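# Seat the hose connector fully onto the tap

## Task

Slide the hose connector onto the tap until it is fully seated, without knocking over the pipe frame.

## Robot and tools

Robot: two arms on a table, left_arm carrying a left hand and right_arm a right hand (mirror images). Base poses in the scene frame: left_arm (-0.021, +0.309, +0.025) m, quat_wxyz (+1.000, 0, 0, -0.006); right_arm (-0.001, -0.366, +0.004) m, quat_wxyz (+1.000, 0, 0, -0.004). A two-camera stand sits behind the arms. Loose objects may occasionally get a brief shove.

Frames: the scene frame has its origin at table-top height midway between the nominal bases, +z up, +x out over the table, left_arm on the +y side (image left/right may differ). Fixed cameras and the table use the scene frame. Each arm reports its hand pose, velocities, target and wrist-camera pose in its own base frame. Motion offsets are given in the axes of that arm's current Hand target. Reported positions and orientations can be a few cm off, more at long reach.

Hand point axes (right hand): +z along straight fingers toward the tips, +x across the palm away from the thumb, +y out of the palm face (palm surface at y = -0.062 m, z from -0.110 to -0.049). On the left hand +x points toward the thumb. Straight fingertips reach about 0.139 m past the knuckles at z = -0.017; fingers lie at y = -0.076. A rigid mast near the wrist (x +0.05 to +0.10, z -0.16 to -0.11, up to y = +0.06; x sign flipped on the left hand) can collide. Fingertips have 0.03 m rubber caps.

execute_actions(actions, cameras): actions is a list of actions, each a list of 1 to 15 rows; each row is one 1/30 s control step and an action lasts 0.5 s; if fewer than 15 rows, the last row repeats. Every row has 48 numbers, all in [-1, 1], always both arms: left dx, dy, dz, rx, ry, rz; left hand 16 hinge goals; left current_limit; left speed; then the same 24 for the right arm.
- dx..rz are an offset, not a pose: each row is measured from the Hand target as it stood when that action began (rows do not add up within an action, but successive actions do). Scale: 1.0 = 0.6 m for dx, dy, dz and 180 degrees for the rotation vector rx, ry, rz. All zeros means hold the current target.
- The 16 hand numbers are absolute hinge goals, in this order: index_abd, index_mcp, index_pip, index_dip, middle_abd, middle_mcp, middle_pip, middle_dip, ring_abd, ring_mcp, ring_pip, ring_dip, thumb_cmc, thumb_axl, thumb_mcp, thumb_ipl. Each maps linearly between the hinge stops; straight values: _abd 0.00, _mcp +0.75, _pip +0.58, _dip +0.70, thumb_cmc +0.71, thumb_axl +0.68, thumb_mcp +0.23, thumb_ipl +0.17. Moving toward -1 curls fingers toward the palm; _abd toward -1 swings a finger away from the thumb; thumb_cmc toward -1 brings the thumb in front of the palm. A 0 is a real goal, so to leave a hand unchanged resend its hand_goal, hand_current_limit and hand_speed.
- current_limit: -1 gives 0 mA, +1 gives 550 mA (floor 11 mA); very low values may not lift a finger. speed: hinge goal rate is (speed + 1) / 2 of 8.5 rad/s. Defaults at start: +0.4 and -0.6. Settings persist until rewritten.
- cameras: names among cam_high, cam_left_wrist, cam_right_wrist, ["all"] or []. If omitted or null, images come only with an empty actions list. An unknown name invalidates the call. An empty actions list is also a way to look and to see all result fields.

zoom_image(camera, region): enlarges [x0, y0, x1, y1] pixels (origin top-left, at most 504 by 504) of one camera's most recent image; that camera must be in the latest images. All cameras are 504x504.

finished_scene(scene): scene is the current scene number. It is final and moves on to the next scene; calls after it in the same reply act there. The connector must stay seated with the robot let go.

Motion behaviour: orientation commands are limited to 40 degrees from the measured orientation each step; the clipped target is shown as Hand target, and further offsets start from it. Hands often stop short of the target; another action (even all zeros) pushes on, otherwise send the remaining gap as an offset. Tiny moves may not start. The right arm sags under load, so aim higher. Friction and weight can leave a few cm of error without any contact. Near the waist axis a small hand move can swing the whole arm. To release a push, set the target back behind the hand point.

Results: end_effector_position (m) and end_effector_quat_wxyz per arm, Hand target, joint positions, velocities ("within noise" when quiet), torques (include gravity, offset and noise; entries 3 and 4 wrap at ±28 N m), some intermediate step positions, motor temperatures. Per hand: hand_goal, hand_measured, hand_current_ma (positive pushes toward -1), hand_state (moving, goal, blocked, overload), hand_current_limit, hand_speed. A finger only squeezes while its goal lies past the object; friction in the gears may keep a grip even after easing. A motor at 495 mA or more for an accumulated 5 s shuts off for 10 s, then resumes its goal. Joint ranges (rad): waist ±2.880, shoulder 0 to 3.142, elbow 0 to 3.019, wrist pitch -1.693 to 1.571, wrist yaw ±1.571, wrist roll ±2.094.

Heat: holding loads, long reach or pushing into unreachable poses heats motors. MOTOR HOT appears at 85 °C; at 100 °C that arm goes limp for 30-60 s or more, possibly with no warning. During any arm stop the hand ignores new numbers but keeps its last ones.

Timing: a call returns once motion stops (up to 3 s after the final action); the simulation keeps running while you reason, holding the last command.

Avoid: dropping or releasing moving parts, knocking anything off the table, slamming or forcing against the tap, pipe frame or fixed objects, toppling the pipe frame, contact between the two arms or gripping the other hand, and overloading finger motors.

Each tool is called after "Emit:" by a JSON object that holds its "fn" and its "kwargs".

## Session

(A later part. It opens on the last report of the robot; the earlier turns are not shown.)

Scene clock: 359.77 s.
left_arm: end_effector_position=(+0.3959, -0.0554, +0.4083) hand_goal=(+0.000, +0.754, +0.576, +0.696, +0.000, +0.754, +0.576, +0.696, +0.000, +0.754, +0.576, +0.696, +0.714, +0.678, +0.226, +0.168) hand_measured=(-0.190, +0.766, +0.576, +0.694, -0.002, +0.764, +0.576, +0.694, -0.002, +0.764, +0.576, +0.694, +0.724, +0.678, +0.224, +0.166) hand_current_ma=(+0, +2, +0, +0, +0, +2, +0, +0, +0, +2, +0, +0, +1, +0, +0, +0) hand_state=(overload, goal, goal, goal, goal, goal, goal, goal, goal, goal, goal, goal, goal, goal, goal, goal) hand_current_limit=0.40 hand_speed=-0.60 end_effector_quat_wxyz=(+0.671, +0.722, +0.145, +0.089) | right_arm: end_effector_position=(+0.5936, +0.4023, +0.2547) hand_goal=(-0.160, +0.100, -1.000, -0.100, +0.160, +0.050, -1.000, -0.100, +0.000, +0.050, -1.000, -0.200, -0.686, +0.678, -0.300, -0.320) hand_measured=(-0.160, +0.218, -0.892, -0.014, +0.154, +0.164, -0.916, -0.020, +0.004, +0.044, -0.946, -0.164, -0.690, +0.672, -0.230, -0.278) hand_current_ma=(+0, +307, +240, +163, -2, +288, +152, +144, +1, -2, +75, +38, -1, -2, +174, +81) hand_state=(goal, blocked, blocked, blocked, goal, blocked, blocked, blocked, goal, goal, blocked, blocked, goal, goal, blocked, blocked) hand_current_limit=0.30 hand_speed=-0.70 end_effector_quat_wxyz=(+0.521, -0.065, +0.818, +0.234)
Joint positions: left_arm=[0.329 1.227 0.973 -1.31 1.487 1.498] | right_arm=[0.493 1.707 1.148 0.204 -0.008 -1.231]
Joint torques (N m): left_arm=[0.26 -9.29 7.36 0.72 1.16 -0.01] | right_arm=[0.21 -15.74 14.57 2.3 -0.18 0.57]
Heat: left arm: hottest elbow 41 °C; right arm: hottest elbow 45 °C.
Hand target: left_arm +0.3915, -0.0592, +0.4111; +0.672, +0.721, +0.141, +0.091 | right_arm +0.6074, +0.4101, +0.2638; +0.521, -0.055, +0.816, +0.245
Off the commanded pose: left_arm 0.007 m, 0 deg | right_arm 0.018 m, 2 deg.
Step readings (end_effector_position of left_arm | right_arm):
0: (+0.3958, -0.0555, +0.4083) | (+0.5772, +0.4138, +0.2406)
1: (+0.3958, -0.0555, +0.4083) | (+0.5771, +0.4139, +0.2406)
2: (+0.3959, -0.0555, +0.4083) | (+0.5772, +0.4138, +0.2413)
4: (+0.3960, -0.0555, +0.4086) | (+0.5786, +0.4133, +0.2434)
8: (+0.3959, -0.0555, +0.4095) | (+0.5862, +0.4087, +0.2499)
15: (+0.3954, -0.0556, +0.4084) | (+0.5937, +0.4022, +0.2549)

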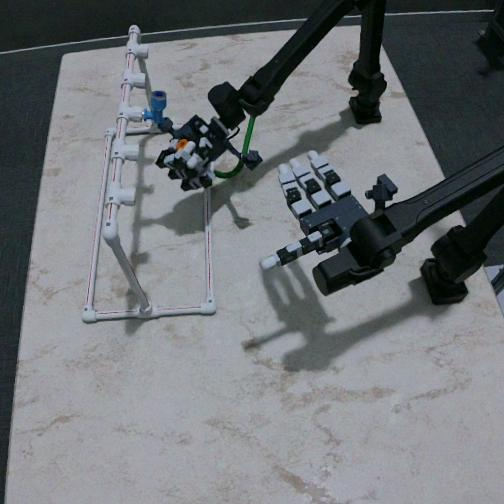

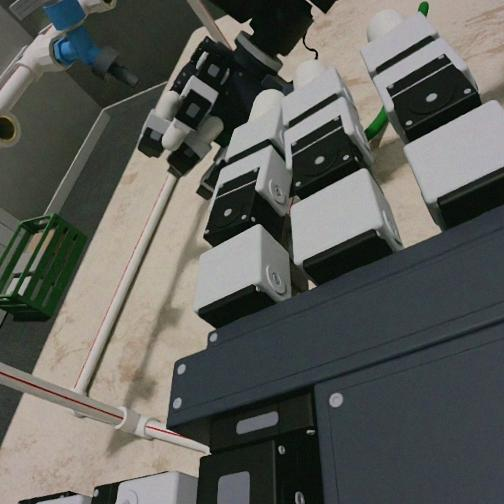

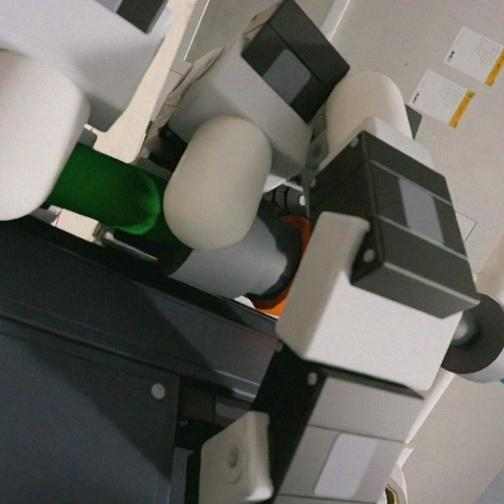

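Emit:
{"fn": "execute_actions", "kwargs": {"actions": [[[0,0,0,0,0,0, 0,0.754,0.576,0.696, 0,0.754,0.576,0.696, 0,0.754,0.576,0.696, 0.714,0.678,0.226,0.168, 0.4,-0.6, 0,0,0,0,0,0, -0.16,0.1,-1,-0.1, 0.16,0.05,-1,-0.1, 0,0.05,-1,-0.2, -0.66,0.678,-0.1,-0.1, 0.3,-0.7]],[[0,0,0,0,0,0, 0,0.754,0.576,0.696, 0,0.754,0.576,0.696, 0,0.754,0.576,0.696, 0.714,0.678,0.226,0.168, 0.4,-0.6, 0,0,0,0,0,0, -0.16,0.1,-1,-0.1, 0.16,0.05,-1,-0.1, 0,0.05,-1,-0.2, -0.6,0.678,0.15,0.1, 0.3,-0.7]]], "cameras": ["all"]}}

Emit:
{"fn": "zoom_image", "kwargs": {"camera": "cam_right_wrist", "region": [204, 180, 504, 480]}}

Emit:
{"fn": "zoom_image", "kwargs": {"camera": "cam_high", "region": [150, 105, 210, 165]}}

Emit:
{"fn": "zoom_image", "kwargs": {"camera": "cam_left_wrist", "region": [85, 35, 205, 155]}}

Scene clock: 373.90 s.
left_arm: end_effector_position=(+0.3963, -0.0552, +0.4098) hand_goal=(+0.000, +0.754, +0.576, +0.696, +0.000, +0.754, +0.576, +0.696, +0.000, +0.754, +0.576, +0.696, +0.714, +0.678, +0.226, +0.168) hand_measured=(-0.190, +0.766, +0.576, +0.694, -0.002, +0.764, +0.576, +0.694, -0.002, +0.764, +0.576, +0.694, +0.724, +0.678, +0.224, +0.166) hand_current_ma=(+0, +2, +0, +0, +0, +2, +0, +0, +0, +2, +0, +0, +1, +0, +0, +0) hand_state=(overload, goal, goal, goal, goal, goal, goal, goal, goal, goal, goal, goal, goal, goal, goal, goal) hand_current_limit=0.40 hand_speed=-0.60 end_effector_quat_wxyz=(+0.671, +0.722, +0.144, +0.091) | right_arm: end_effector_position=(+0.5936, +0.4023, +0.2547) hand_goal=(-0.160, +0.100, -1.000, -0.100, +0.160, +0.050, -1.000, -0.100, +0.000, +0.050, -1.000, -0.200, -0.600, +0.678, +0.150, +0.100) hand_measured=(-0.164, +0.184, -0.888, -0.016, +0.164, +0.130, -0.912, -0.022, +0.004, +0.032, -0.946, -0.162, -0.616, +0.674, +0.144, +0.096) hand_current_ma=(-1, +171, +253, +159, +1, +155, +164, +141, +1, -12, +75, +40, -9, -1, -3, -1) hand_state=(goal, blocked, blocked, blocked, goal, blocked, blocked, blocked, goal, goal, blocked, blocked, goal, goal, goal, goal) hand_current_limit=0.30 hand_speed=-0.70 end_effector_quat_wxyz=(+0.521, -0.065, +0.818, +0.234)
Joint positions: left_arm=[0.329 1.223 0.973 -1.291 1.487 1.479] | right_arm=[0.493 1.707 1.148 0.204 -0.008 -1.231]
Joint torques (N m): left_arm=[0.26 -9.29 7.06 0.81 1.16 -0.01] | right_arm=[0.21 -15.62 14.56 2.28 -0.2 0.59]
Motor temperatures (°C): left_arm=[38 35 39 36 32 32] | right_arm=[36 41 47 33 34 30]
Heat: left arm: hottest elbow 39 °C; right arm: hottest elbow 47 °C.
Hand target: left_arm +0.3914, -0.0592, +0.4112; +0.672, +0.721, +0.141, +0.091 | right_arm +0.6074, +0.4101, +0.2638; +0.521, -0.055, +0.816, +0.245
Off the commanded pose: left_arm 0.006 m, 0 deg | right_arm 0.018 m, 2 deg.
Step readings (end_effector_position of left_arm | right_arm):
0: (+0.3959, -0.0554, +0.4083) | (+0.5936, +0.4023, +0.2547)
1: (+0.3959, -0.0554, +0.4083) | (+0.5936, +0.4023, +0.2547)
2: (+0.3959, -0.0554, +0.4084) | (+0.5936, +0.4023, +0.2547)
4: (+0.3959, -0.0554, +0.4086) | (+0.5936, +0.4023, +0.2547)
8: (+0.3959, -0.0554, +0.4090) | (+0.5936, +0.4023, +0.2547)
15: (+0.3960, -0.0553, +0.4093) | (+0.5936, +0.4023, +0.2547)
16: (+0.3961, -0.0553, +0.4093) | (+0.5936, +0.4023, +0.2547)
17: (+0.3960, -0.0553, +0.4095) | (+0.5936, +0.4023, +0.2547)
19: (+0.3961, -0.0553, +0.4095) | (+0.5936, +0.4023, +0.2547)
23: (+0.3962, -0.0553, +0.4096) | (+0.5936, +0.4023, +0.2547)
30: (+0.3963, -0.0552, +0.4097) | (+0.5936, +0.4023, +0.2547)

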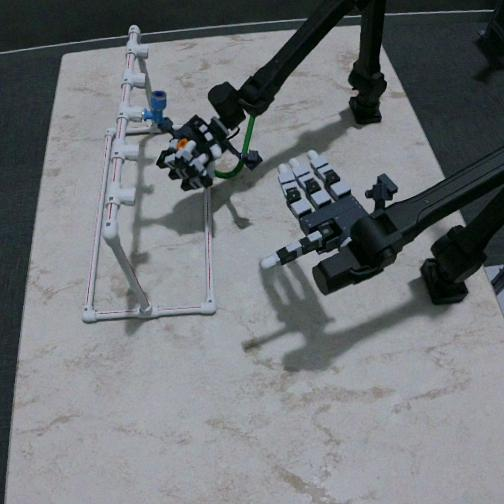

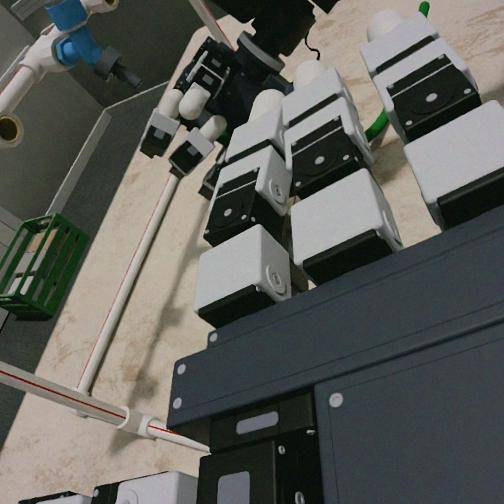

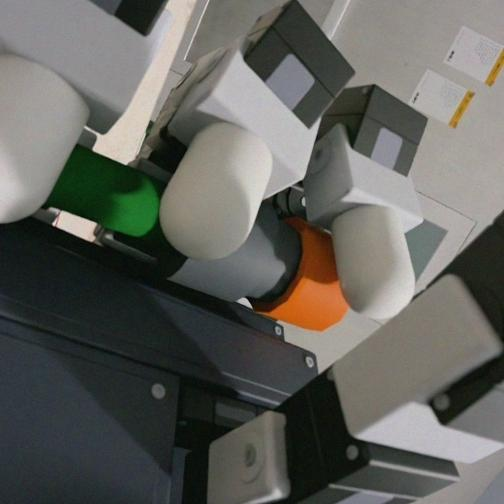

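Scaled by 1.680 from the camera's 504x504 image, which has a finer 720x720 frame.

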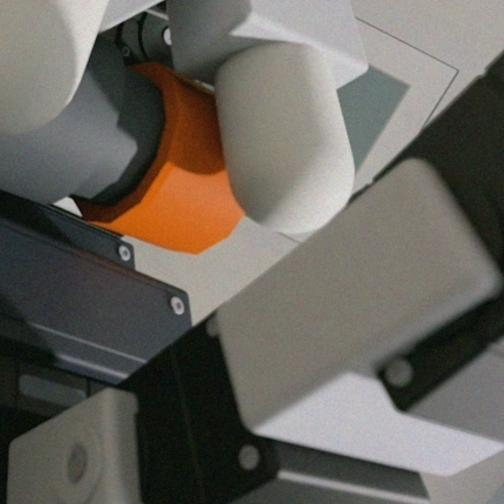

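Scaled by 8.400 from the camera's 504x504 image, which has a finer 720x720 frame.

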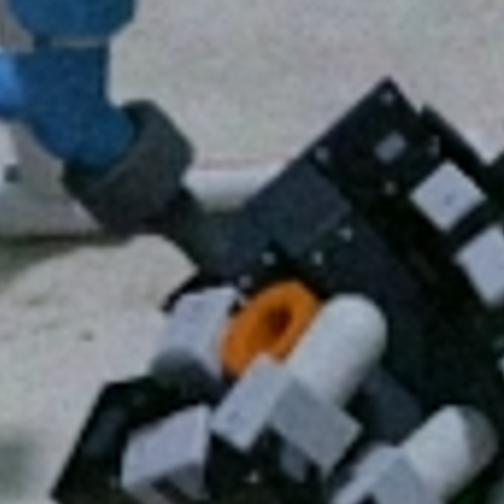

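Scaled by 4.200 from the camera's 504x504 image, which has a finer 720x720 frame.

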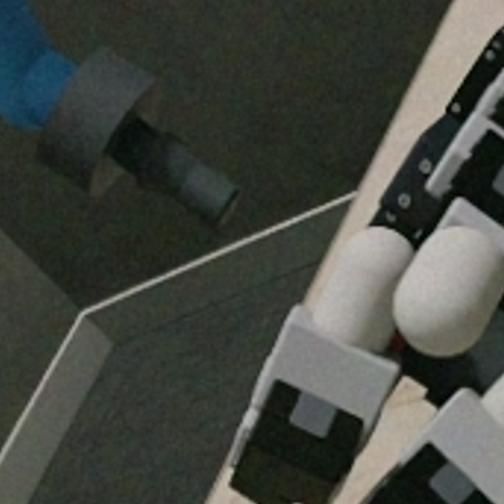

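Emit:
{"fn": "execute_actions", "kwargs": {"actions": [[[0,0,0,0,0,0, 0,0.754,0.576,0.696, 0,0.754,0.576,0.696, 0,0.754,0.576,0.696, 0.714,0.678,0.226,0.168, 0.4,-0.6, 0,0,0,0,0,0, -0.16,0.1,-1,-0.1, 0.16,0.05,-1,-0.1, 0,0.05,-1,-0.2, -0.6,0.678,0.5,0.17, 0.3,-0.7]],[[0,0,0,0,0,0, 0,0.754,0.576,0.696, 0,0.754,0.576,0.696, 0,0.754,0.576,0.696, 0.714,0.678,0.226,0.168, 0.4,-0.6, 0,0,0,0,0,0, -0.16,0.1,-1,-0.1, 0.16,0.05,-1,-0.1, 0,0.05,-1,-0.2, -0.6,0.678,0.9,0.17, 0.3,-0.7]]], "cameras": ["cam_high","cam_right_wrist"]}}

Emit:
{"fn": "zoom_image", "kwargs": {"camera": "cam_right_wrist", "region": [204, 180, 504, 480]}}

Scene clock: 376.00 s.
left_arm: end_effector_position=(+0.3959, -0.0553, +0.4084) hand_goal=(+0.000, +0.754, +0.576, +0.696, +0.000, +0.754, +0.576, +0.696, +0.000, +0.754, +0.576, +0.696, +0.714, +0.678, +0.226, +0.168) hand_measured=(-0.190, +0.766, +0.576, +0.694, -0.002, +0.764, +0.576, +0.694, -0.002, +0.764, +0.576, +0.694, +0.724, +0.678, +0.224, +0.166) hand_current_ma=(+0, +2, +0, +0, +0, +2, +0, +0, +0, +2, +0, +0, +1, +0, +0, +0) hand_state=(overload, goal, goal, goal, goal, goal, goal, goal, goal, goal, goal, goal, goal, goal, goal, goal) hand_current_limit=0.40 hand_speed=-0.60 end_effector_quat_wxyz=(+0.671, +0.722, +0.146, +0.090) | right_arm: end_effector_position=(+0.5936, +0.4023, +0.2547) hand_goal=(-0.160, +0.100, -1.000, -0.100, +0.160, +0.050, -1.000, -0.100, +0.000, +0.050, -1.000, -0.200, -0.600, +0.678, +0.900, +0.170) hand_measured=(-0.164, +0.184, -0.888, -0.016, +0.164, +0.130, -0.912, -0.022, +0.004, +0.032, -0.946, -0.162, -0.612, +0.680, +0.898, +0.168) hand_current_ma=(-1, +171, +253, +159, +1, +155, +164, +141, +1, -12, +75, +40, -6, +0, +0, +0) hand_state=(goal, blocked, blocked, blocked, goal, blocked, blocked, blocked, goal, goal, blocked, blocked, goal, goal, goal, goal) hand_current_limit=0.30 hand_speed=-0.70 end_effector_quat_wxyz=(+0.521, -0.065, +0.818, +0.234)
Joint positions: left_arm=[0.329 1.221 0.968 -1.285 1.487 1.472] | right_arm=[0.493 1.707 1.148 0.204 -0.008 -1.231]
Joint torques (N m): left_arm=[0.26 -9.17 7.36 0.8 1.16 0.01] | right_arm=[0.09 -15.62 14.52 2.26 -0.19 0.57]
Heat: left arm: hottest elbow 39 °C; right arm: hottest elbow 47 °C.
Hand target: left_arm +0.3914, -0.0592, +0.4112; +0.672, +0.721, +0.141, +0.091 | right_arm +0.6074, +0.4101, +0.2638; +0.521, -0.055, +0.816, +0.245
Off the commanded pose: left_arm 0.007 m, 1 deg | right_arm 0.018 m, 2 deg.
Step readings (end_effector_position of left_arm | right_arm):
0: (+0.3964, -0.0552, +0.4098) | (+0.5936, +0.4023, +0.2547)
1: (+0.3964, -0.0552, +0.4098) | (+0.5936, +0.4023, +0.2547)
2: (+0.3964, -0.0552, +0.4098) | (+0.5936, +0.4023, +0.2547)
4: (+0.3964, -0.0552, +0.4097) | (+0.5936, +0.4023, +0.2547)
8: (+0.3958, -0.0553, +0.4085) | (+0.5936, +0.4023, +0.2547)
15: (+0.3959, -0.0553, +0.4082) | (+0.5936, +0.4023, +0.2547)
16: (+0.3959, -0.0553, +0.4082) | (+0.5936, +0.4023, +0.2547)
17: (+0.3960, -0.0553, +0.4082) | (+0.5936, +0.4023, +0.2547)
19: (+0.3959, -0.0553, +0.4083) | (+0.5936, +0.4023, +0.2547)
23: (+0.3960, -0.0553, +0.4083) | (+0.5936, +0.4023, +0.2547)
30: (+0.3960, -0.0553, +0.4083) | (+0.5936, +0.4023, +0.2547)
Images, in order (width x height): cam_high 504x504, cam_right_wrist 504x504.

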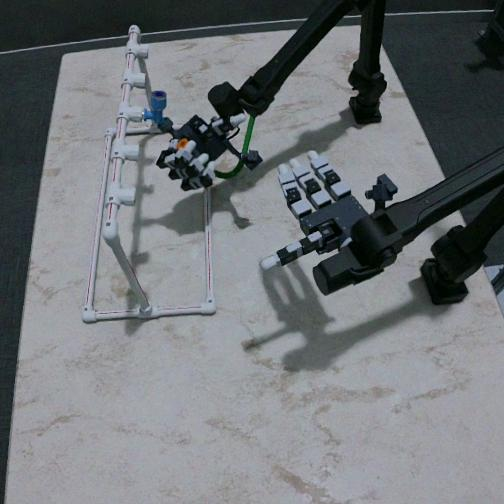

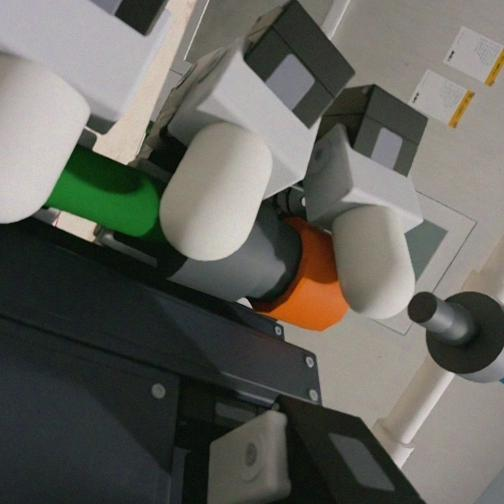

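Scaled by 1.680 from the camera's 504x504 image, which has a finer 720x720 frame.

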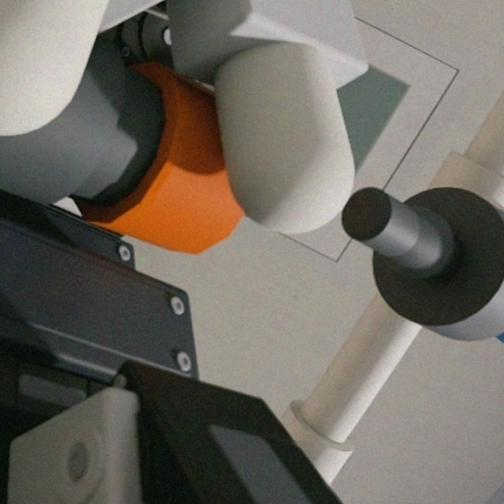

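Emit:
{"fn": "zoom_image", "kwargs": {"camera": "cam_high", "region": [164, 126, 196, 158]}}

Emit:
{"fn": "zoom_image", "kwargs": {"camera": "cam_right_wrist", "region": [234, 190, 374, 330]}}

Emit:
{"fn": "zoom_image", "kwargs": {"camera": "cam_right_wrist", "region": [394, 270, 504, 380]}}

Scaled by 15.750 from the camera's 504x504 image, which has a finer 720x720 frame.

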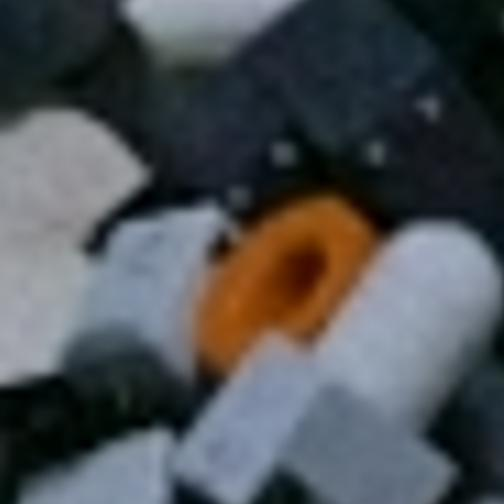

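Scaled by 3.600 from the camera's 504x504 image, which has a finer 720x720 frame.

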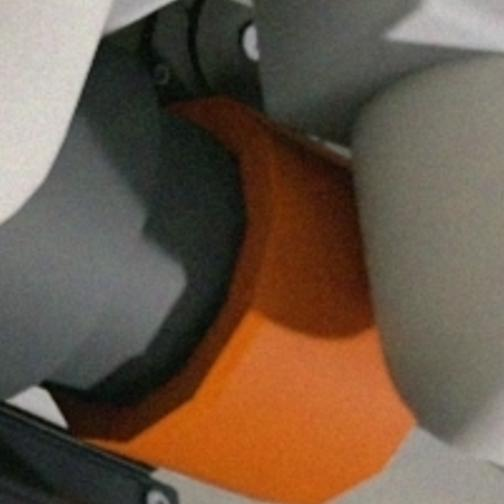

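Scaled by 4.582 from the camera's 504x504 image, which has a finer 720x720 frame.

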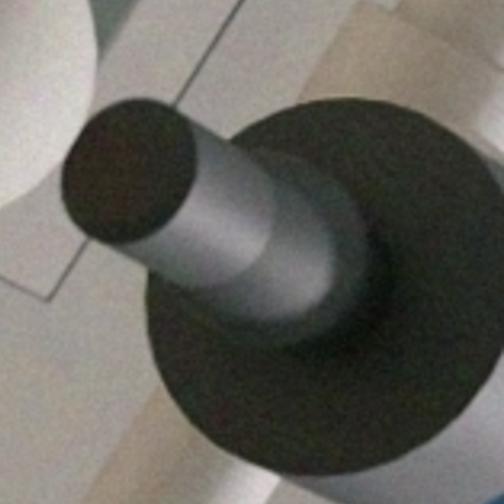

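Emit:
{"fn": "execute_actions", "kwargs": {"actions": [[[0,0,0,0,0,0, 0,0.754,0.576,0.696, 0,0.754,0.576,0.696, 0,0.754,0.576,0.696, 0.714,0.678,0.226,0.168, 0.4,-0.6, -0.0314,0.0352,-0.0037,0,0,0.0589, -0.16,0.1,-1,-0.1, 0.16,0.05,-1,-0.1, 0,0.05,-1,-0.2, -0.6,0.678,0.9,0.17, 0.3,-0.7]]], "cameras": ["cam_high","cam_right_wrist"]}}

Emit:
{"fn": "zoom_image", "kwargs": {"camera": "cam_right_wrist", "region": [224, 170, 504, 450]}}

Emit:
{"fn": "zoom_image", "kwargs": {"camera": "cam_high", "region": [155, 115, 200, 160]}}

Scene clock: 383.10 s.
left_arm: end_effector_position=(+0.3960, -0.0553, +0.4084) hand_goal=(+0.000, +0.754, +0.576, +0.696, +0.000, +0.754, +0.576, +0.696, +0.000, +0.754, +0.576, +0.696, +0.714, +0.678, +0.226, +0.168) hand_measured=(-0.190, +0.766, +0.576, +0.694, -0.002, +0.764, +0.576, +0.694, -0.002, +0.764, +0.576, +0.694, +0.724, +0.678, +0.224, +0.166) hand_current_ma=(+0, +2, +0, +0, +0, +2, +0, +0, +0, +2, +0, +0, +1, +0, +0, +0) hand_state=(overload, goal, goal, goal, goal, goal, goal, goal, goal, goal, goal, goal, goal, goal, goal, goal) hand_current_limit=0.40 hand_speed=-0.60 end_effector_quat_wxyz=(+0.671, +0.721, +0.146, +0.089) | right_arm: end_effector_position=(+0.5944, +0.4123, +0.2625) hand_goal=(-0.160, +0.100, -1.000, -0.100, +0.160, +0.050, -1.000, -0.100, +0.000, +0.050, -1.000, -0.200, -0.600, +0.678, +0.900, +0.170) hand_measured=(-0.164, +0.184, -0.886, -0.016, +0.164, +0.116, -0.912, -0.022, +0.002, +0.032, -0.946, -0.162, -0.612, +0.680, +0.898, +0.168) hand_current_ma=(-1, +170, +263, +159, +1, +113, +168, +141, +0, -13, +75, +40, -6, +0, +0, +0) hand_state=(goal, blocked, blocked, blocked, goal, blocked, blocked, blocked, goal, goal, blocked, blocked, goal, goal, goal, goal) hand_current_limit=0.30 hand_speed=-0.70 end_effector_quat_wxyz=(+0.495, -0.004, +0.827, +0.266)
Joint positions: left_arm=[0.329 1.221 0.968 -1.285 1.487 1.471] | right_arm=[0.525 1.707 1.161 0.168 0.025 -1.071]
Joint torques (N m): left_arm=[0.21 -9.23 7.35 0.85 1.16 0.01] | right_arm=[0.73 -17.08 15.1 2.36 0.02 0.92]
Heat: left arm: hottest elbow 39 °C; right arm: hottest elbow 48 °C.
Hand target: left_arm +0.3915, -0.0592, +0.4111; +0.672, +0.721, +0.141, +0.091 | right_arm +0.6069, +0.4242, +0.2882; +0.496, +0.021, +0.818, +0.292
Off the commanded pose: left_arm 0.007 m, 1 deg | right_arm 0.031 m, 4 deg.
Step readings (end_effector_position of left_arm | right_arm):
0: (+0.3960, -0.0553, +0.4084) | (+0.5936, +0.4023, +0.2547)
1: (+0.3960, -0.0553, +0.4084) | (+0.5937, +0.4022, +0.2546)
2: (+0.3960, -0.0553, +0.4084) | (+0.5944, +0.4019, +0.2547)
4: (+0.3960, -0.0553, +0.4084) | (+0.5963, +0.4017, +0.2559)
8: (+0.3960, -0.0553, +0.4084) | (+0.5957, +0.4057, +0.2575)
15: (+0.3960, -0.0553, +0.4084) | (+0.5928, +0.4131, +0.2609)
Images, in order (width x height): cam_high 504x504, cam_right_wrist 504x504.

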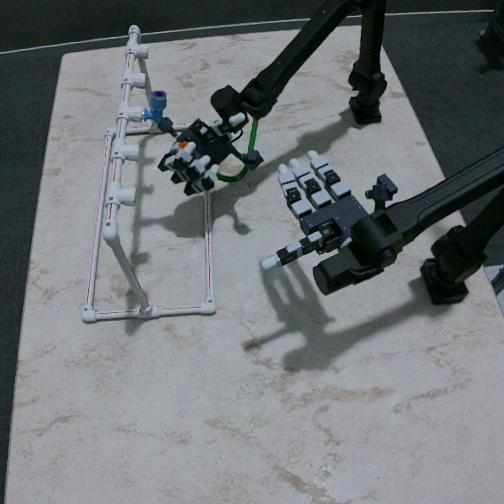

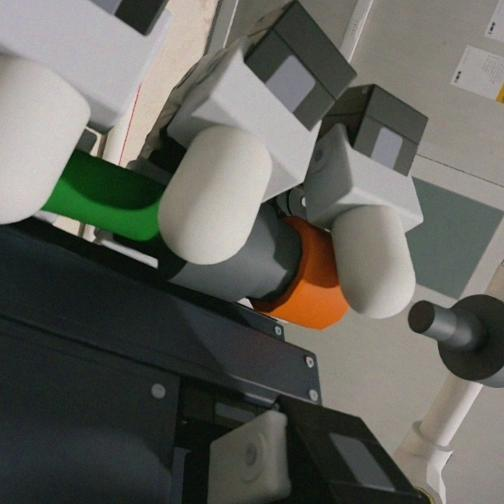

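Scaled by 1.800 from the camera's 504x504 image, which has a finer 720x720 frame.

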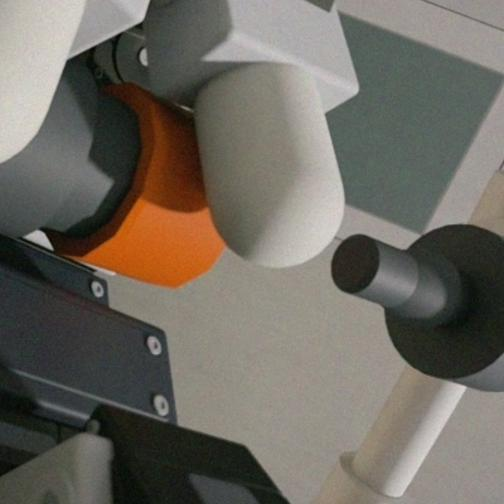

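Scaled by 11.200 from the camera's 504x504 image, which has a finer 720x720 frame.

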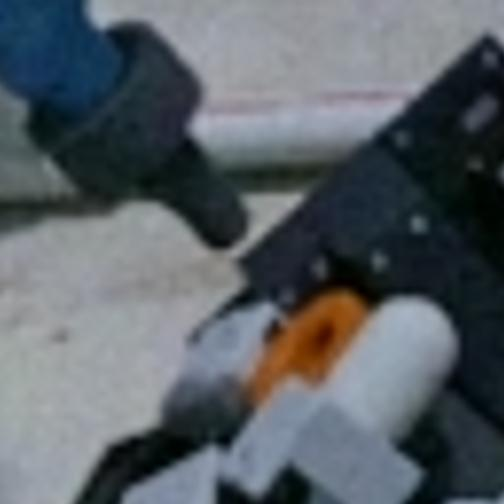

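Emit:
{"fn": "zoom_image", "kwargs": {"camera": "cam_right_wrist", "region": [240, 205, 350, 335]}}

Emit:
{"fn": "zoom_image", "kwargs": {"camera": "cam_right_wrist", "region": [400, 280, 504, 384]}}

Scaled by 3.877 from the camera's 504x504 image, which has a finer 720x720 frame.

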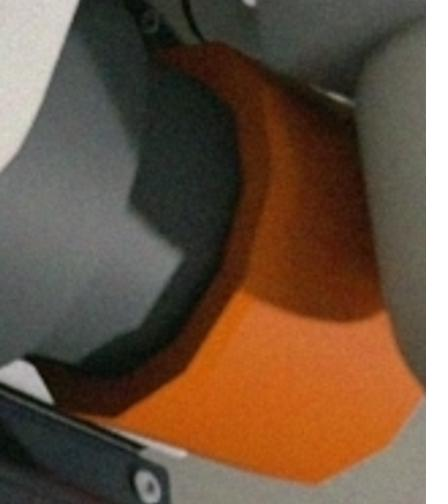

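Scaled by 4.846 from the camera's 504x504 image, which has a finer 720x720 frame.

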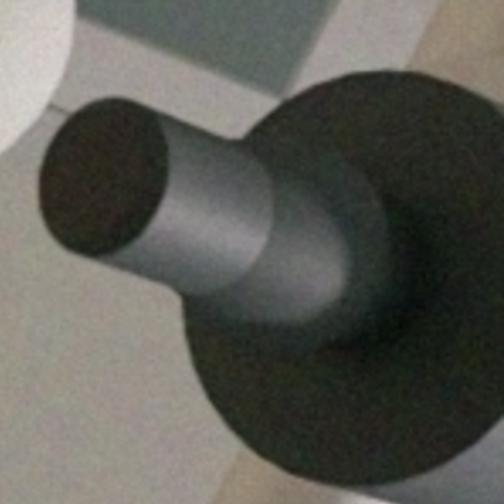

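Emit:
{"fn": "execute_actions", "kwargs": {"actions": [[[0,0,0,0,0,0, 0,0.754,0.576,0.696, 0,0.754,0.576,0.696, 0,0.754,0.576,0.696, 0.714,0.678,0.226,0.168, 0.4,-0.6, -0.029,0.0267,-0.0152,0.003,0.022,0.0286, -0.16,0.1,-1,-0.1, 0.16,0.05,-1,-0.1, 0,0.05,-1,-0.2, -0.6,0.678,0.9,0.17, 0.3,-0.7]]], "cameras": ["cam_high","cam_right_wrist"]}}

Emit:
{"fn": "zoom_image", "kwargs": {"camera": "cam_right_wrist", "region": [240, 205, 504, 469]}}

Emit:
{"fn": "zoom_image", "kwargs": {"camera": "cam_high", "region": [160, 115, 200, 155]}}

Scene clock: 395.50 s.
left_arm: end_effector_position=(+0.3960, -0.0553, +0.4085) hand_goal=(+0.000, +0.754, +0.576, +0.696, +0.000, +0.754, +0.576, +0.696, +0.000, +0.754, +0.576, +0.696, +0.714, +0.678, +0.226, +0.168) hand_measured=(-0.190, +0.766, +0.576, +0.694, -0.002, +0.764, +0.576, +0.694, -0.002, +0.764, +0.576, +0.694, +0.724, +0.678, +0.224, +0.166) hand_current_ma=(+0, +2, +0, +0, +0, +2, +0, +0, +0, +2, +0, +0, +1, +0, +0, +0) hand_state=(overload, goal, goal, goal, goal, goal, goal, goal, goal, goal, goal, goal, goal, goal, goal, goal) hand_current_limit=0.40 hand_speed=-0.60 end_effector_quat_wxyz=(+0.671, +0.721, +0.146, +0.089) | right_arm: end_effector_position=(+0.5929, +0.4135, +0.2608) hand_goal=(-0.160, +0.100, -1.000, -0.100, +0.160, +0.050, -1.000, -0.100, +0.000, +0.050, -1.000, -0.200, -0.600, +0.678, +0.900, +0.170) hand_measured=(-0.164, +0.182, -0.886, -0.016, +0.164, +0.114, -0.912, -0.022, +0.002, +0.034, -0.946, -0.162, -0.612, +0.680, +0.898, +0.168) hand_current_ma=(-1, +165, +263, +159, +1, +110, +168, +141, +0, -11, +75, +40, -6, +0, +0, +0) hand_state=(goal, blocked, blocked, blocked, goal, blocked, blocked, blocked, goal, goal, blocked, blocked, goal, goal, goal, goal) hand_current_limit=0.30 hand_speed=-0.70 end_effector_quat_wxyz=(+0.499, -0.016, +0.827, +0.259)
Joint positions: left_arm=[0.329 1.221 0.968 -1.285 1.487 1.47] | right_arm=[0.525 1.707 1.161 0.168 0.025 -1.101]
Joint torques (N m): left_arm=[0.26 -9.23 7.35 0.87 1.16 0.01] | right_arm=[0.09 -18.14 10.52 2.81 -0.04 0.56]
Heat: left arm: hottest elbow 38 °C; right arm: hottest elbow 49 °C.
Hand target: left_arm +0.3914, -0.0592, +0.4112; +0.672, +0.721, +0.141, +0.091 | right_arm +0.5944, +0.4123, +0.2626; +0.495, -0.003, +0.827, +0.266 (last step not sent: back at the drive's target)
Off the commanded pose: left_arm 0.007 m, 1 deg | right_arm 0.055 m, 11 deg.
Step readings (end_effector_position of left_arm | right_arm):
0: (+0.3960, -0.0553, +0.4084) | (+0.5944, +0.4123, +0.2626)
1: (+0.3960, -0.0553, +0.4084) | (+0.5944, +0.4123, +0.2626) HELD (not all sent) right_arm
2: (+0.3960, -0.0553, +0.4084) | (+0.5944, +0.4123, +0.2626) HELD (not all sent) right_arm
4: (+0.3961, -0.0552, +0.4084) | (+0.5941, +0.4125, +0.2623) HELD (not all sent) right_arm
8: (+0.3961, -0.0552, +0.4084) | (+0.5935, +0.4131, +0.2614) HELD (not all sent) right_arm
15: (+0.3960, -0.0553, +0.4085) | (+0.5930, +0.4134, +0.2609) HELD (not all sent) right_arm
HELD (not all sent) right_arm: steps 1 to 15.
pose unreachable (right arm): on one or more control steps of this call, first in action 0 (counted from 0), this arm could not follow its commanded pose, so it was not sent that pose on those steps. It may still have moved: this result reports where it is.
cause: moving toward the commanded pose would bring two parts of the arm too close to each other (joints 5 (wrist yaw) and 6 (wrist roll) lie between them).
Images, in order (width x height): cam_high 504x504, cam_right_wrist 504x504.

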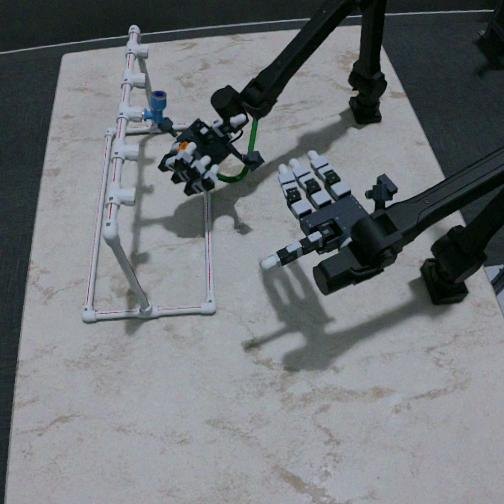

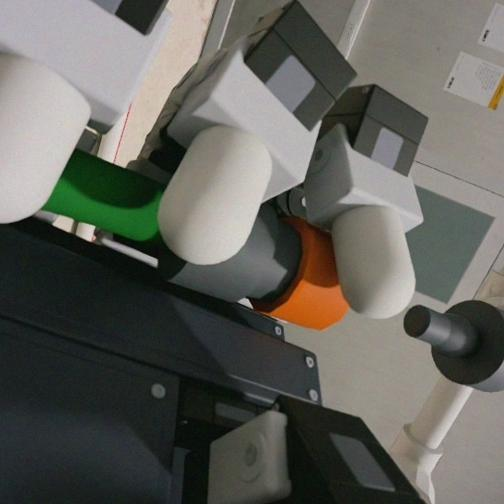

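Scaled by 1.909 from the camera's 504x504 image, which has a finer 720x720 frame.

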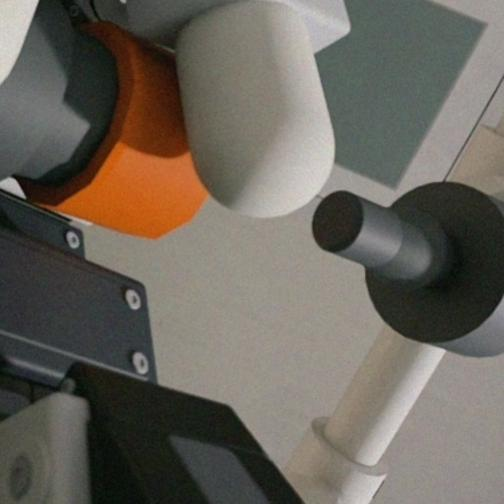

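Scaled by 12.600 from the camera's 504x504 image, which has a finer 720x720 frame.

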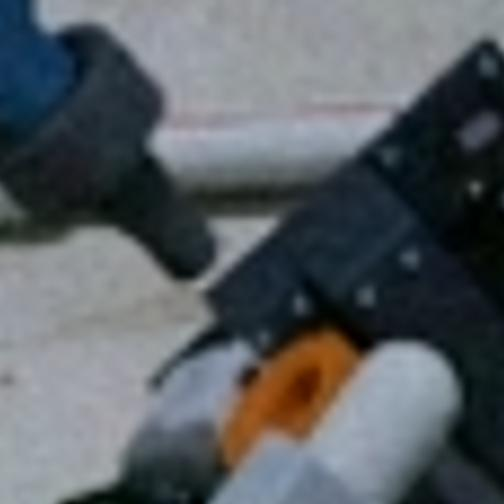

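Emit:
{"fn": "execute_actions", "kwargs": {"actions": [[[0,0,0,0,0,0, 0,0.754,0.576,0.696, 0,0.754,0.576,0.696, 0,0.754,0.576,0.696, 0.714,0.678,0.226,0.168, 0.4,-0.6, 0,0,0,0,0,0, -0.16,0.1,-1,-0.1, 0.16,0.05,-1,-0.1, 0,0.05,-1,-0.2, -0.6,0.678,0.85,-0.6, 0.3,-0.5]],[[0,0,0,0,0,0, 0,0.754,0.576,0.696, 0,0.754,0.576,0.696, 0,0.754,0.576,0.696, 0.714,0.678,0.226,0.168, 0.4,-0.6, 0,0,0,0,0,0, -0.16,0.1,-1,-0.1, 0.16,0.05,-1,-0.1, 0,0.05,-1,-0.2, -0.6,0.678,0.7,-0.6, 0.3,-0.5]]], "cameras": ["cam_right_wrist"]}}

Scene clock: 397.73 s.
left_arm: end_effector_position=(+0.3960, -0.0553, +0.4085) hand_goal=(+0.000, +0.754, +0.576, +0.696, +0.000, +0.754, +0.576, +0.696, +0.000, +0.754, +0.576, +0.696, +0.714, +0.678, +0.226, +0.168) hand_measured=(-0.190, +0.766, +0.576, +0.694, -0.002, +0.764, +0.576, +0.694, -0.002, +0.764, +0.576, +0.694, +0.724, +0.678, +0.224, +0.166) hand_current_ma=(+0, +2, +0, +0, +0, +2, +0, +0, +0, +2, +0, +0, +1, +0, +0, +0) hand_state=(overload, goal, goal, goal, goal, goal, goal, goal, goal, goal, goal, goal, goal, goal, goal, goal) hand_current_limit=0.40 hand_speed=-0.60 end_effector_quat_wxyz=(+0.671, +0.721, +0.146, +0.089) | right_arm: end_effector_position=(+0.5929, +0.4135, +0.2607) hand_goal=(-0.160, +0.100, -1.000, -0.100, +0.160, +0.050, -1.000, -0.100, +0.000, +0.050, -1.000, -0.200, -0.600, +0.678, +0.700, -0.600) hand_measured=(-0.164, +0.182, -0.886, -0.016, +0.164, +0.114, -0.912, -0.022, +0.002, +0.034, -0.946, -0.162, -0.612, +0.680, +0.702, -0.598) hand_current_ma=(-1, +164, +263, +159, +1, +110, +168, +141, +0, -11, +75, +40, -6, +0, +0, +0) hand_state=(goal, blocked, blocked, blocked, goal, blocked, blocked, blocked, goal, goal, blocked, blocked, goal, goal, goal, goal) hand_current_limit=0.30 hand_speed=-0.50 end_effector_quat_wxyz=(+0.499, -0.016, +0.827, +0.259)
Joint positions: left_arm=[0.329 1.221 0.968 -1.285 1.487 1.47] | right_arm=[0.525 1.707 1.161 0.168 0.025 -1.102]
Joint torques (N m): left_arm=[0.26 -9.23 7.34 0.85 1.16 0.01] | right_arm=[-0.09 -18.08 10.45 2.84 -0.05 0.57]
Heat: left arm: hottest elbow 38 °C; right arm: hottest elbow 48 °C.
Hand target: left_arm +0.3914, -0.0592, +0.4112; +0.672, +0.721, +0.141, +0.091 | right_arm +0.5944, +0.4123, +0.2626; +0.495, -0.003, +0.827, +0.266
Off the commanded pose: left_arm 0.007 m, 1 deg | right_arm 0.003 m, 2 deg.
Step readings (end_effector_position of left_arm | right_arm):
0: (+0.3960, -0.0553, +0.4085) | (+0.5929, +0.4135, +0.2607)
1: (+0.3960, -0.0553, +0.4085) | (+0.5929, +0.4135, +0.2607)
2: (+0.3960, -0.0553, +0.4085) | (+0.5929, +0.4135, +0.2607)
4: (+0.3960, -0.0553, +0.4085) | (+0.5929, +0.4135, +0.2607)
8: (+0.3960, -0.0553, +0.4085) | (+0.5929, +0.4135, +0.2607)
15: (+0.3960, -0.0553, +0.4085) | (+0.5929, +0.4135, +0.2607)
16: (+0.3960, -0.0553, +0.4085) | (+0.5929, +0.4135, +0.2607)
17: (+0.3960, -0.0553, +0.4085) | (+0.5929, +0.4135, +0.2607)
19: (+0.3960, -0.0553, +0.4085) | (+0.5929, +0.4135, +0.2607)
23: (+0.3960, -0.0553, +0.4085) | (+0.5929, +0.4135, +0.2607)
30: (+0.3960, -0.0553, +0.4085) | (+0.5929, +0.4135, +0.2607)
Images, in order (width x height): cam_right_wrist 504x504.

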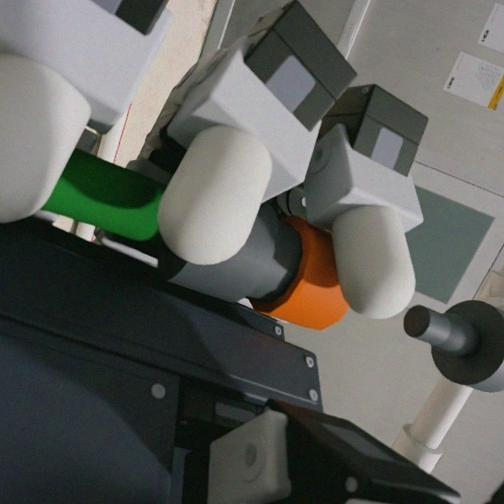

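Emit:
{"fn": "execute_actions", "kwargs": {"actions": [[[0,0,0,0,0,0, 0,0.754,0.576,0.696, 0,0.754,0.576,0.696, 0,0.754,0.576,0.696, 0.714,0.678,0.226,0.168, 0.4,-0.6, -0.0412,0.0215,-0.0155,0.002,0.02,0.045, -0.16,0.1,-1,-0.1, 0.16,0.05,-1,-0.1, 0,0.05,-1,-0.2, -0.6,0.678,0.7,-0.6, 0.3,-0.5]]], "cameras": ["cam_high","cam_right_wrist"]}}

Emit:
{"fn": "zoom_image", "kwargs": {"camera": "cam_right_wrist", "region": [240, 205, 504, 469]}}

Emit:
{"fn": "zoom_image", "kwargs": {"camera": "cam_high", "region": [160, 115, 200, 155]}}

Scene clock: 400.60 s.
left_arm: end_effector_position=(+0.3960, -0.0553, +0.4086) hand_goal=(+0.000, +0.754, +0.576, +0.696, +0.000, +0.754, +0.576, +0.696, +0.000, +0.754, +0.576, +0.696, +0.714, +0.678, +0.226, +0.168) hand_measured=(-0.190, +0.766, +0.576, +0.694, -0.002, +0.764, +0.576, +0.694, -0.002, +0.764, +0.576, +0.694, +0.724, +0.678, +0.224, +0.166) hand_current_ma=(+0, +2, +0, +0, +0, +2, +0, +0, +0, +2, +0, +0, +1, +0, +0, +0) hand_state=(overload, goal, goal, goal, goal, goal, goal, goal, goal, goal, goal, goal, goal, goal, goal, goal) hand_current_limit=0.40 hand_speed=-0.60 end_effector_quat_wxyz=(+0.671, +0.722, +0.146, +0.090) | right_arm: end_effector_position=(+0.5868, +0.4061, +0.2592) hand_goal=(-0.160, +0.100, -1.000, -0.100, +0.160, +0.050, -1.000, -0.100, +0.000, +0.050, -1.000, -0.200, -0.600, +0.678, +0.700, -0.600) hand_measured=(-0.164, +0.180, -0.886, -0.016, +0.164, +0.114, -0.912, -0.022, +0.004, +0.042, -0.946, -0.162, -0.612, +0.680, +0.702, -0.598) hand_current_ma=(-1, +160, +263, +159, +1, +110, +170, +141, +1, -3, +75, +40, -6, +0, +0, +0) hand_state=(goal, blocked, blocked, blocked, goal, blocked, blocked, blocked, goal, goal, blocked, blocked, goal, goal, goal, goal) hand_current_limit=0.30 hand_speed=-0.50 end_effector_quat_wxyz=(+0.445, +0.025, +0.853, +0.272)
Joint positions: left_arm=[0.329 1.221 0.968 -1.283 1.487 1.47] | right_arm=[0.525 1.671 1.161 0.037 0.005 -0.99]
Joint torques (N m): left_arm=[0.26 -9.23 7.34 0.81 1.16 0.01] | right_arm=[0.67 -18.43 14.52 2.17 -0.25 0.86]
Heat: left arm: hottest elbow 38 °C; right arm: hottest elbow 48 °C.
Hand target: left_arm +0.3914, -0.0592, +0.4112; +0.672, +0.721, +0.141, +0.091 | right_arm +0.5959, +0.4129, +0.2919; +0.448, +0.048, +0.841, +0.298
Off the commanded pose: left_arm 0.007 m, 1 deg | right_arm 0.035 m, 4 deg.
Step readings (end_effector_position of left_arm | right_arm):
0: (+0.3960, -0.0553, +0.4085) | (+0.5929, +0.4135, +0.2607)
1: (+0.3960, -0.0553, +0.4085) | (+0.5929, +0.4135, +0.2605)
2: (+0.3960, -0.0553, +0.4085) | (+0.5925, +0.4134, +0.2591)
4: (+0.3960, -0.0553, +0.4085) | (+0.5908, +0.4122, +0.2557)
8: (+0.3960, -0.0553, +0.4086) | (+0.5881, +0.4094, +0.2557)
15: (+0.3960, -0.0553, +0.4086) | (+0.5866, +0.4066, +0.2602)
Images, in order (width x height): cam_high 504x504, cam_right_wrist 504x504.

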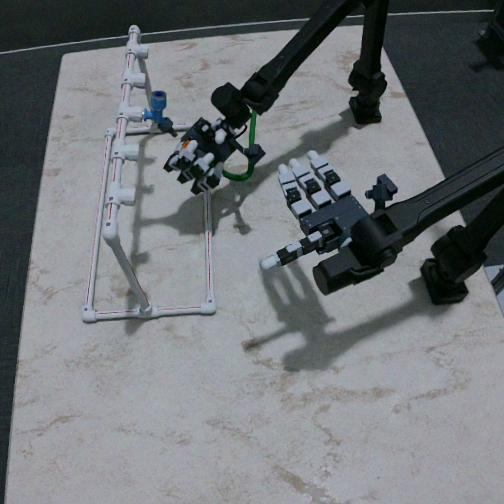

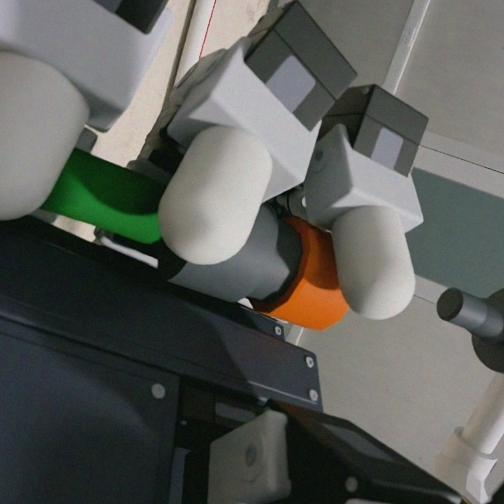

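Scaled by 1.909 from the camera's 504x504 image, which has a finer 720x720 frame.

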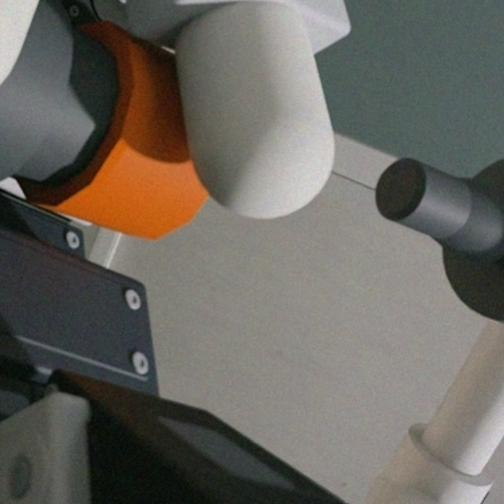

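Scaled by 12.600 from the camera's 504x504 image, which has a finer 720x720 frame.

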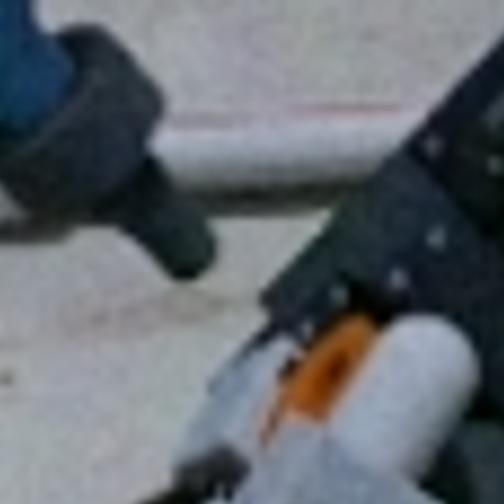

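Emit:
{"fn": "execute_actions", "kwargs": {"actions": [[[0,0,0,0,0,0, 0,0.754,0.576,0.696, 0,0.754,0.576,0.696, 0,0.754,0.576,0.696, 0.714,0.678,0.226,0.168, 0.4,-0.6, -0.0145,0.0109,-0.0084,0,0,0, -0.16,0.1,-1,-0.1, 0.16,0.05,-1,-0.1, 0,0.05,-1,-0.2, -0.6,0.678,0.7,-0.6, 0.3,-0.5]]], "cameras": ["cam_high","cam_right_wrist"]}}

Emit:
{"fn": "zoom_image", "kwargs": {"camera": "cam_right_wrist", "region": [240, 205, 504, 469]}}

Emit:
{"fn": "zoom_image", "kwargs": {"camera": "cam_high", "region": [160, 115, 200, 155]}}

Scene clock: 403.17 s.
left_arm: end_effector_position=(+0.3960, -0.0553, +0.4086) hand_goal=(+0.000, +0.754, +0.576, +0.696, +0.000, +0.754, +0.576, +0.696, +0.000, +0.754, +0.576, +0.696, +0.714, +0.678, +0.226, +0.168) hand_measured=(-0.190, +0.766, +0.576, +0.694, -0.002, +0.764, +0.576, +0.694, -0.002, +0.764, +0.576, +0.694, +0.724, +0.678, +0.224, +0.166) hand_current_ma=(+0, +2, +0, +0, +0, +2, +0, +0, +0, +2, +0, +0, +1, +0, +0, +0) hand_state=(overload, goal, goal, goal, goal, goal, goal, goal, goal, goal, goal, goal, goal, goal, goal, goal) hand_current_limit=0.40 hand_speed=-0.60 end_effector_quat_wxyz=(+0.671, +0.722, +0.146, +0.090) | right_arm: end_effector_position=(+0.5859, +0.4055, +0.2635) hand_goal=(-0.160, +0.100, -1.000, -0.100, +0.160, +0.050, -1.000, -0.100, +0.000, +0.050, -1.000, -0.200, -0.600, +0.678, +0.700, -0.600) hand_measured=(-0.164, +0.180, -0.886, -0.016, +0.164, +0.114, -0.912, -0.022, +0.004, +0.042, -0.946, -0.162, -0.612, +0.680, +0.702, -0.598) hand_current_ma=(-1, +160, +263, +159, +1, +110, +170, +141, +1, -3, +73, +40, -6, +0, +0, +0) hand_state=(goal, blocked, blocked, blocked, goal, blocked, blocked, blocked, goal, goal, blocked, blocked, goal, goal, goal, goal) hand_current_limit=0.30 hand_speed=-0.50 end_effector_quat_wxyz=(+0.440, +0.025, +0.856, +0.269)
Joint positions: left_arm=[0.329 1.221 0.968 -1.283 1.487 1.47] | right_arm=[0.525 1.661 1.17 0.004 0.005 -0.989]
Joint torques (N m): left_arm=[0.26 -9.23 7.34 0.81 1.16 0.01] | right_arm=[0.62 -18.9 15.16 2.32 -0.27 0.86]
Heat: left arm: hottest elbow 38 °C; right arm: hottest elbow 48 °C.
Hand target: left_arm +0.3914, -0.0592, +0.4112; +0.672, +0.721, +0.141, +0.091 | right_arm +0.5959, +0.4129, +0.3039; +0.449, +0.048, +0.841, +0.298
Off the commanded pose: left_arm 0.007 m, 1 deg | right_arm 0.042 m, 5 deg.
Step readings (end_effector_position of left_arm | right_arm):
0: (+0.3960, -0.0553, +0.4086) | (+0.5868, +0.4061, +0.2592)
1: (+0.3960, -0.0553, +0.4086) | (+0.5868, +0.4061, +0.2591)
2: (+0.3960, -0.0553, +0.4086) | (+0.5868, +0.4061, +0.2588)
4: (+0.3960, -0.0553, +0.4086) | (+0.5869, +0.4061, +0.2585)
8: (+0.3960, -0.0553, +0.4086) | (+0.5865, +0.4059, +0.2611)
15: (+0.3960, -0.0553, +0.4086) | (+0.5859, +0.4055, +0.2637)
Images, in order (width x height): cam_high 504x504, cam_right_wrist 504x504.

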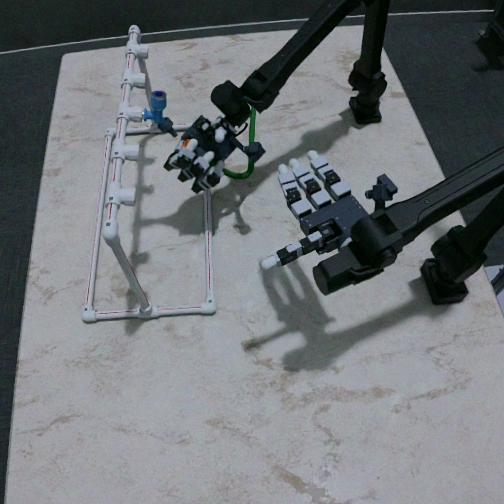

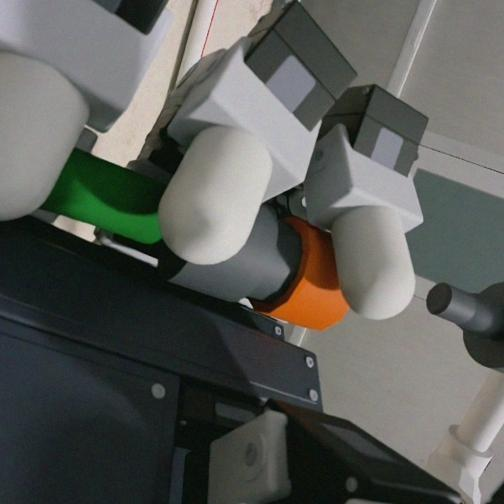

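Scaled by 1.909 from the camera's 504x504 image, which has a finer 720x720 frame.

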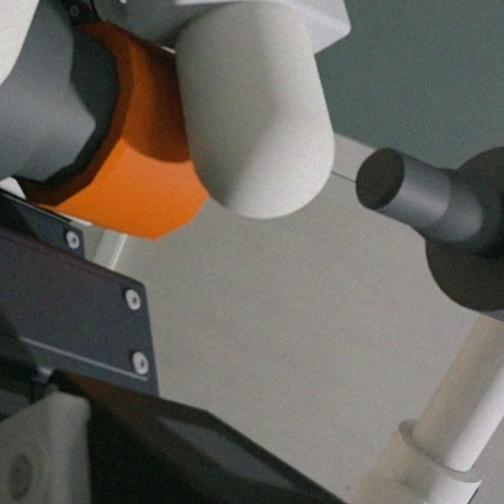

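Scaled by 12.600 from the camera's 504x504 image, which has a finer 720x720 frame.

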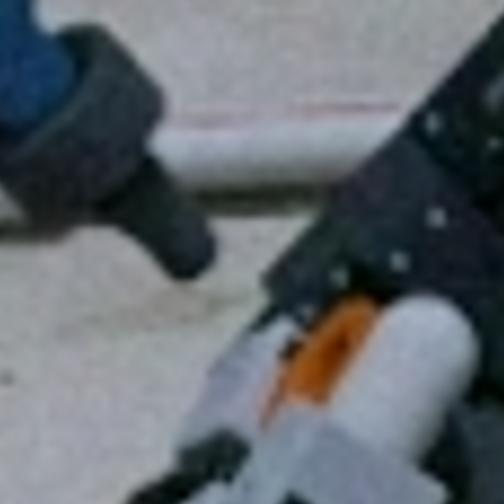

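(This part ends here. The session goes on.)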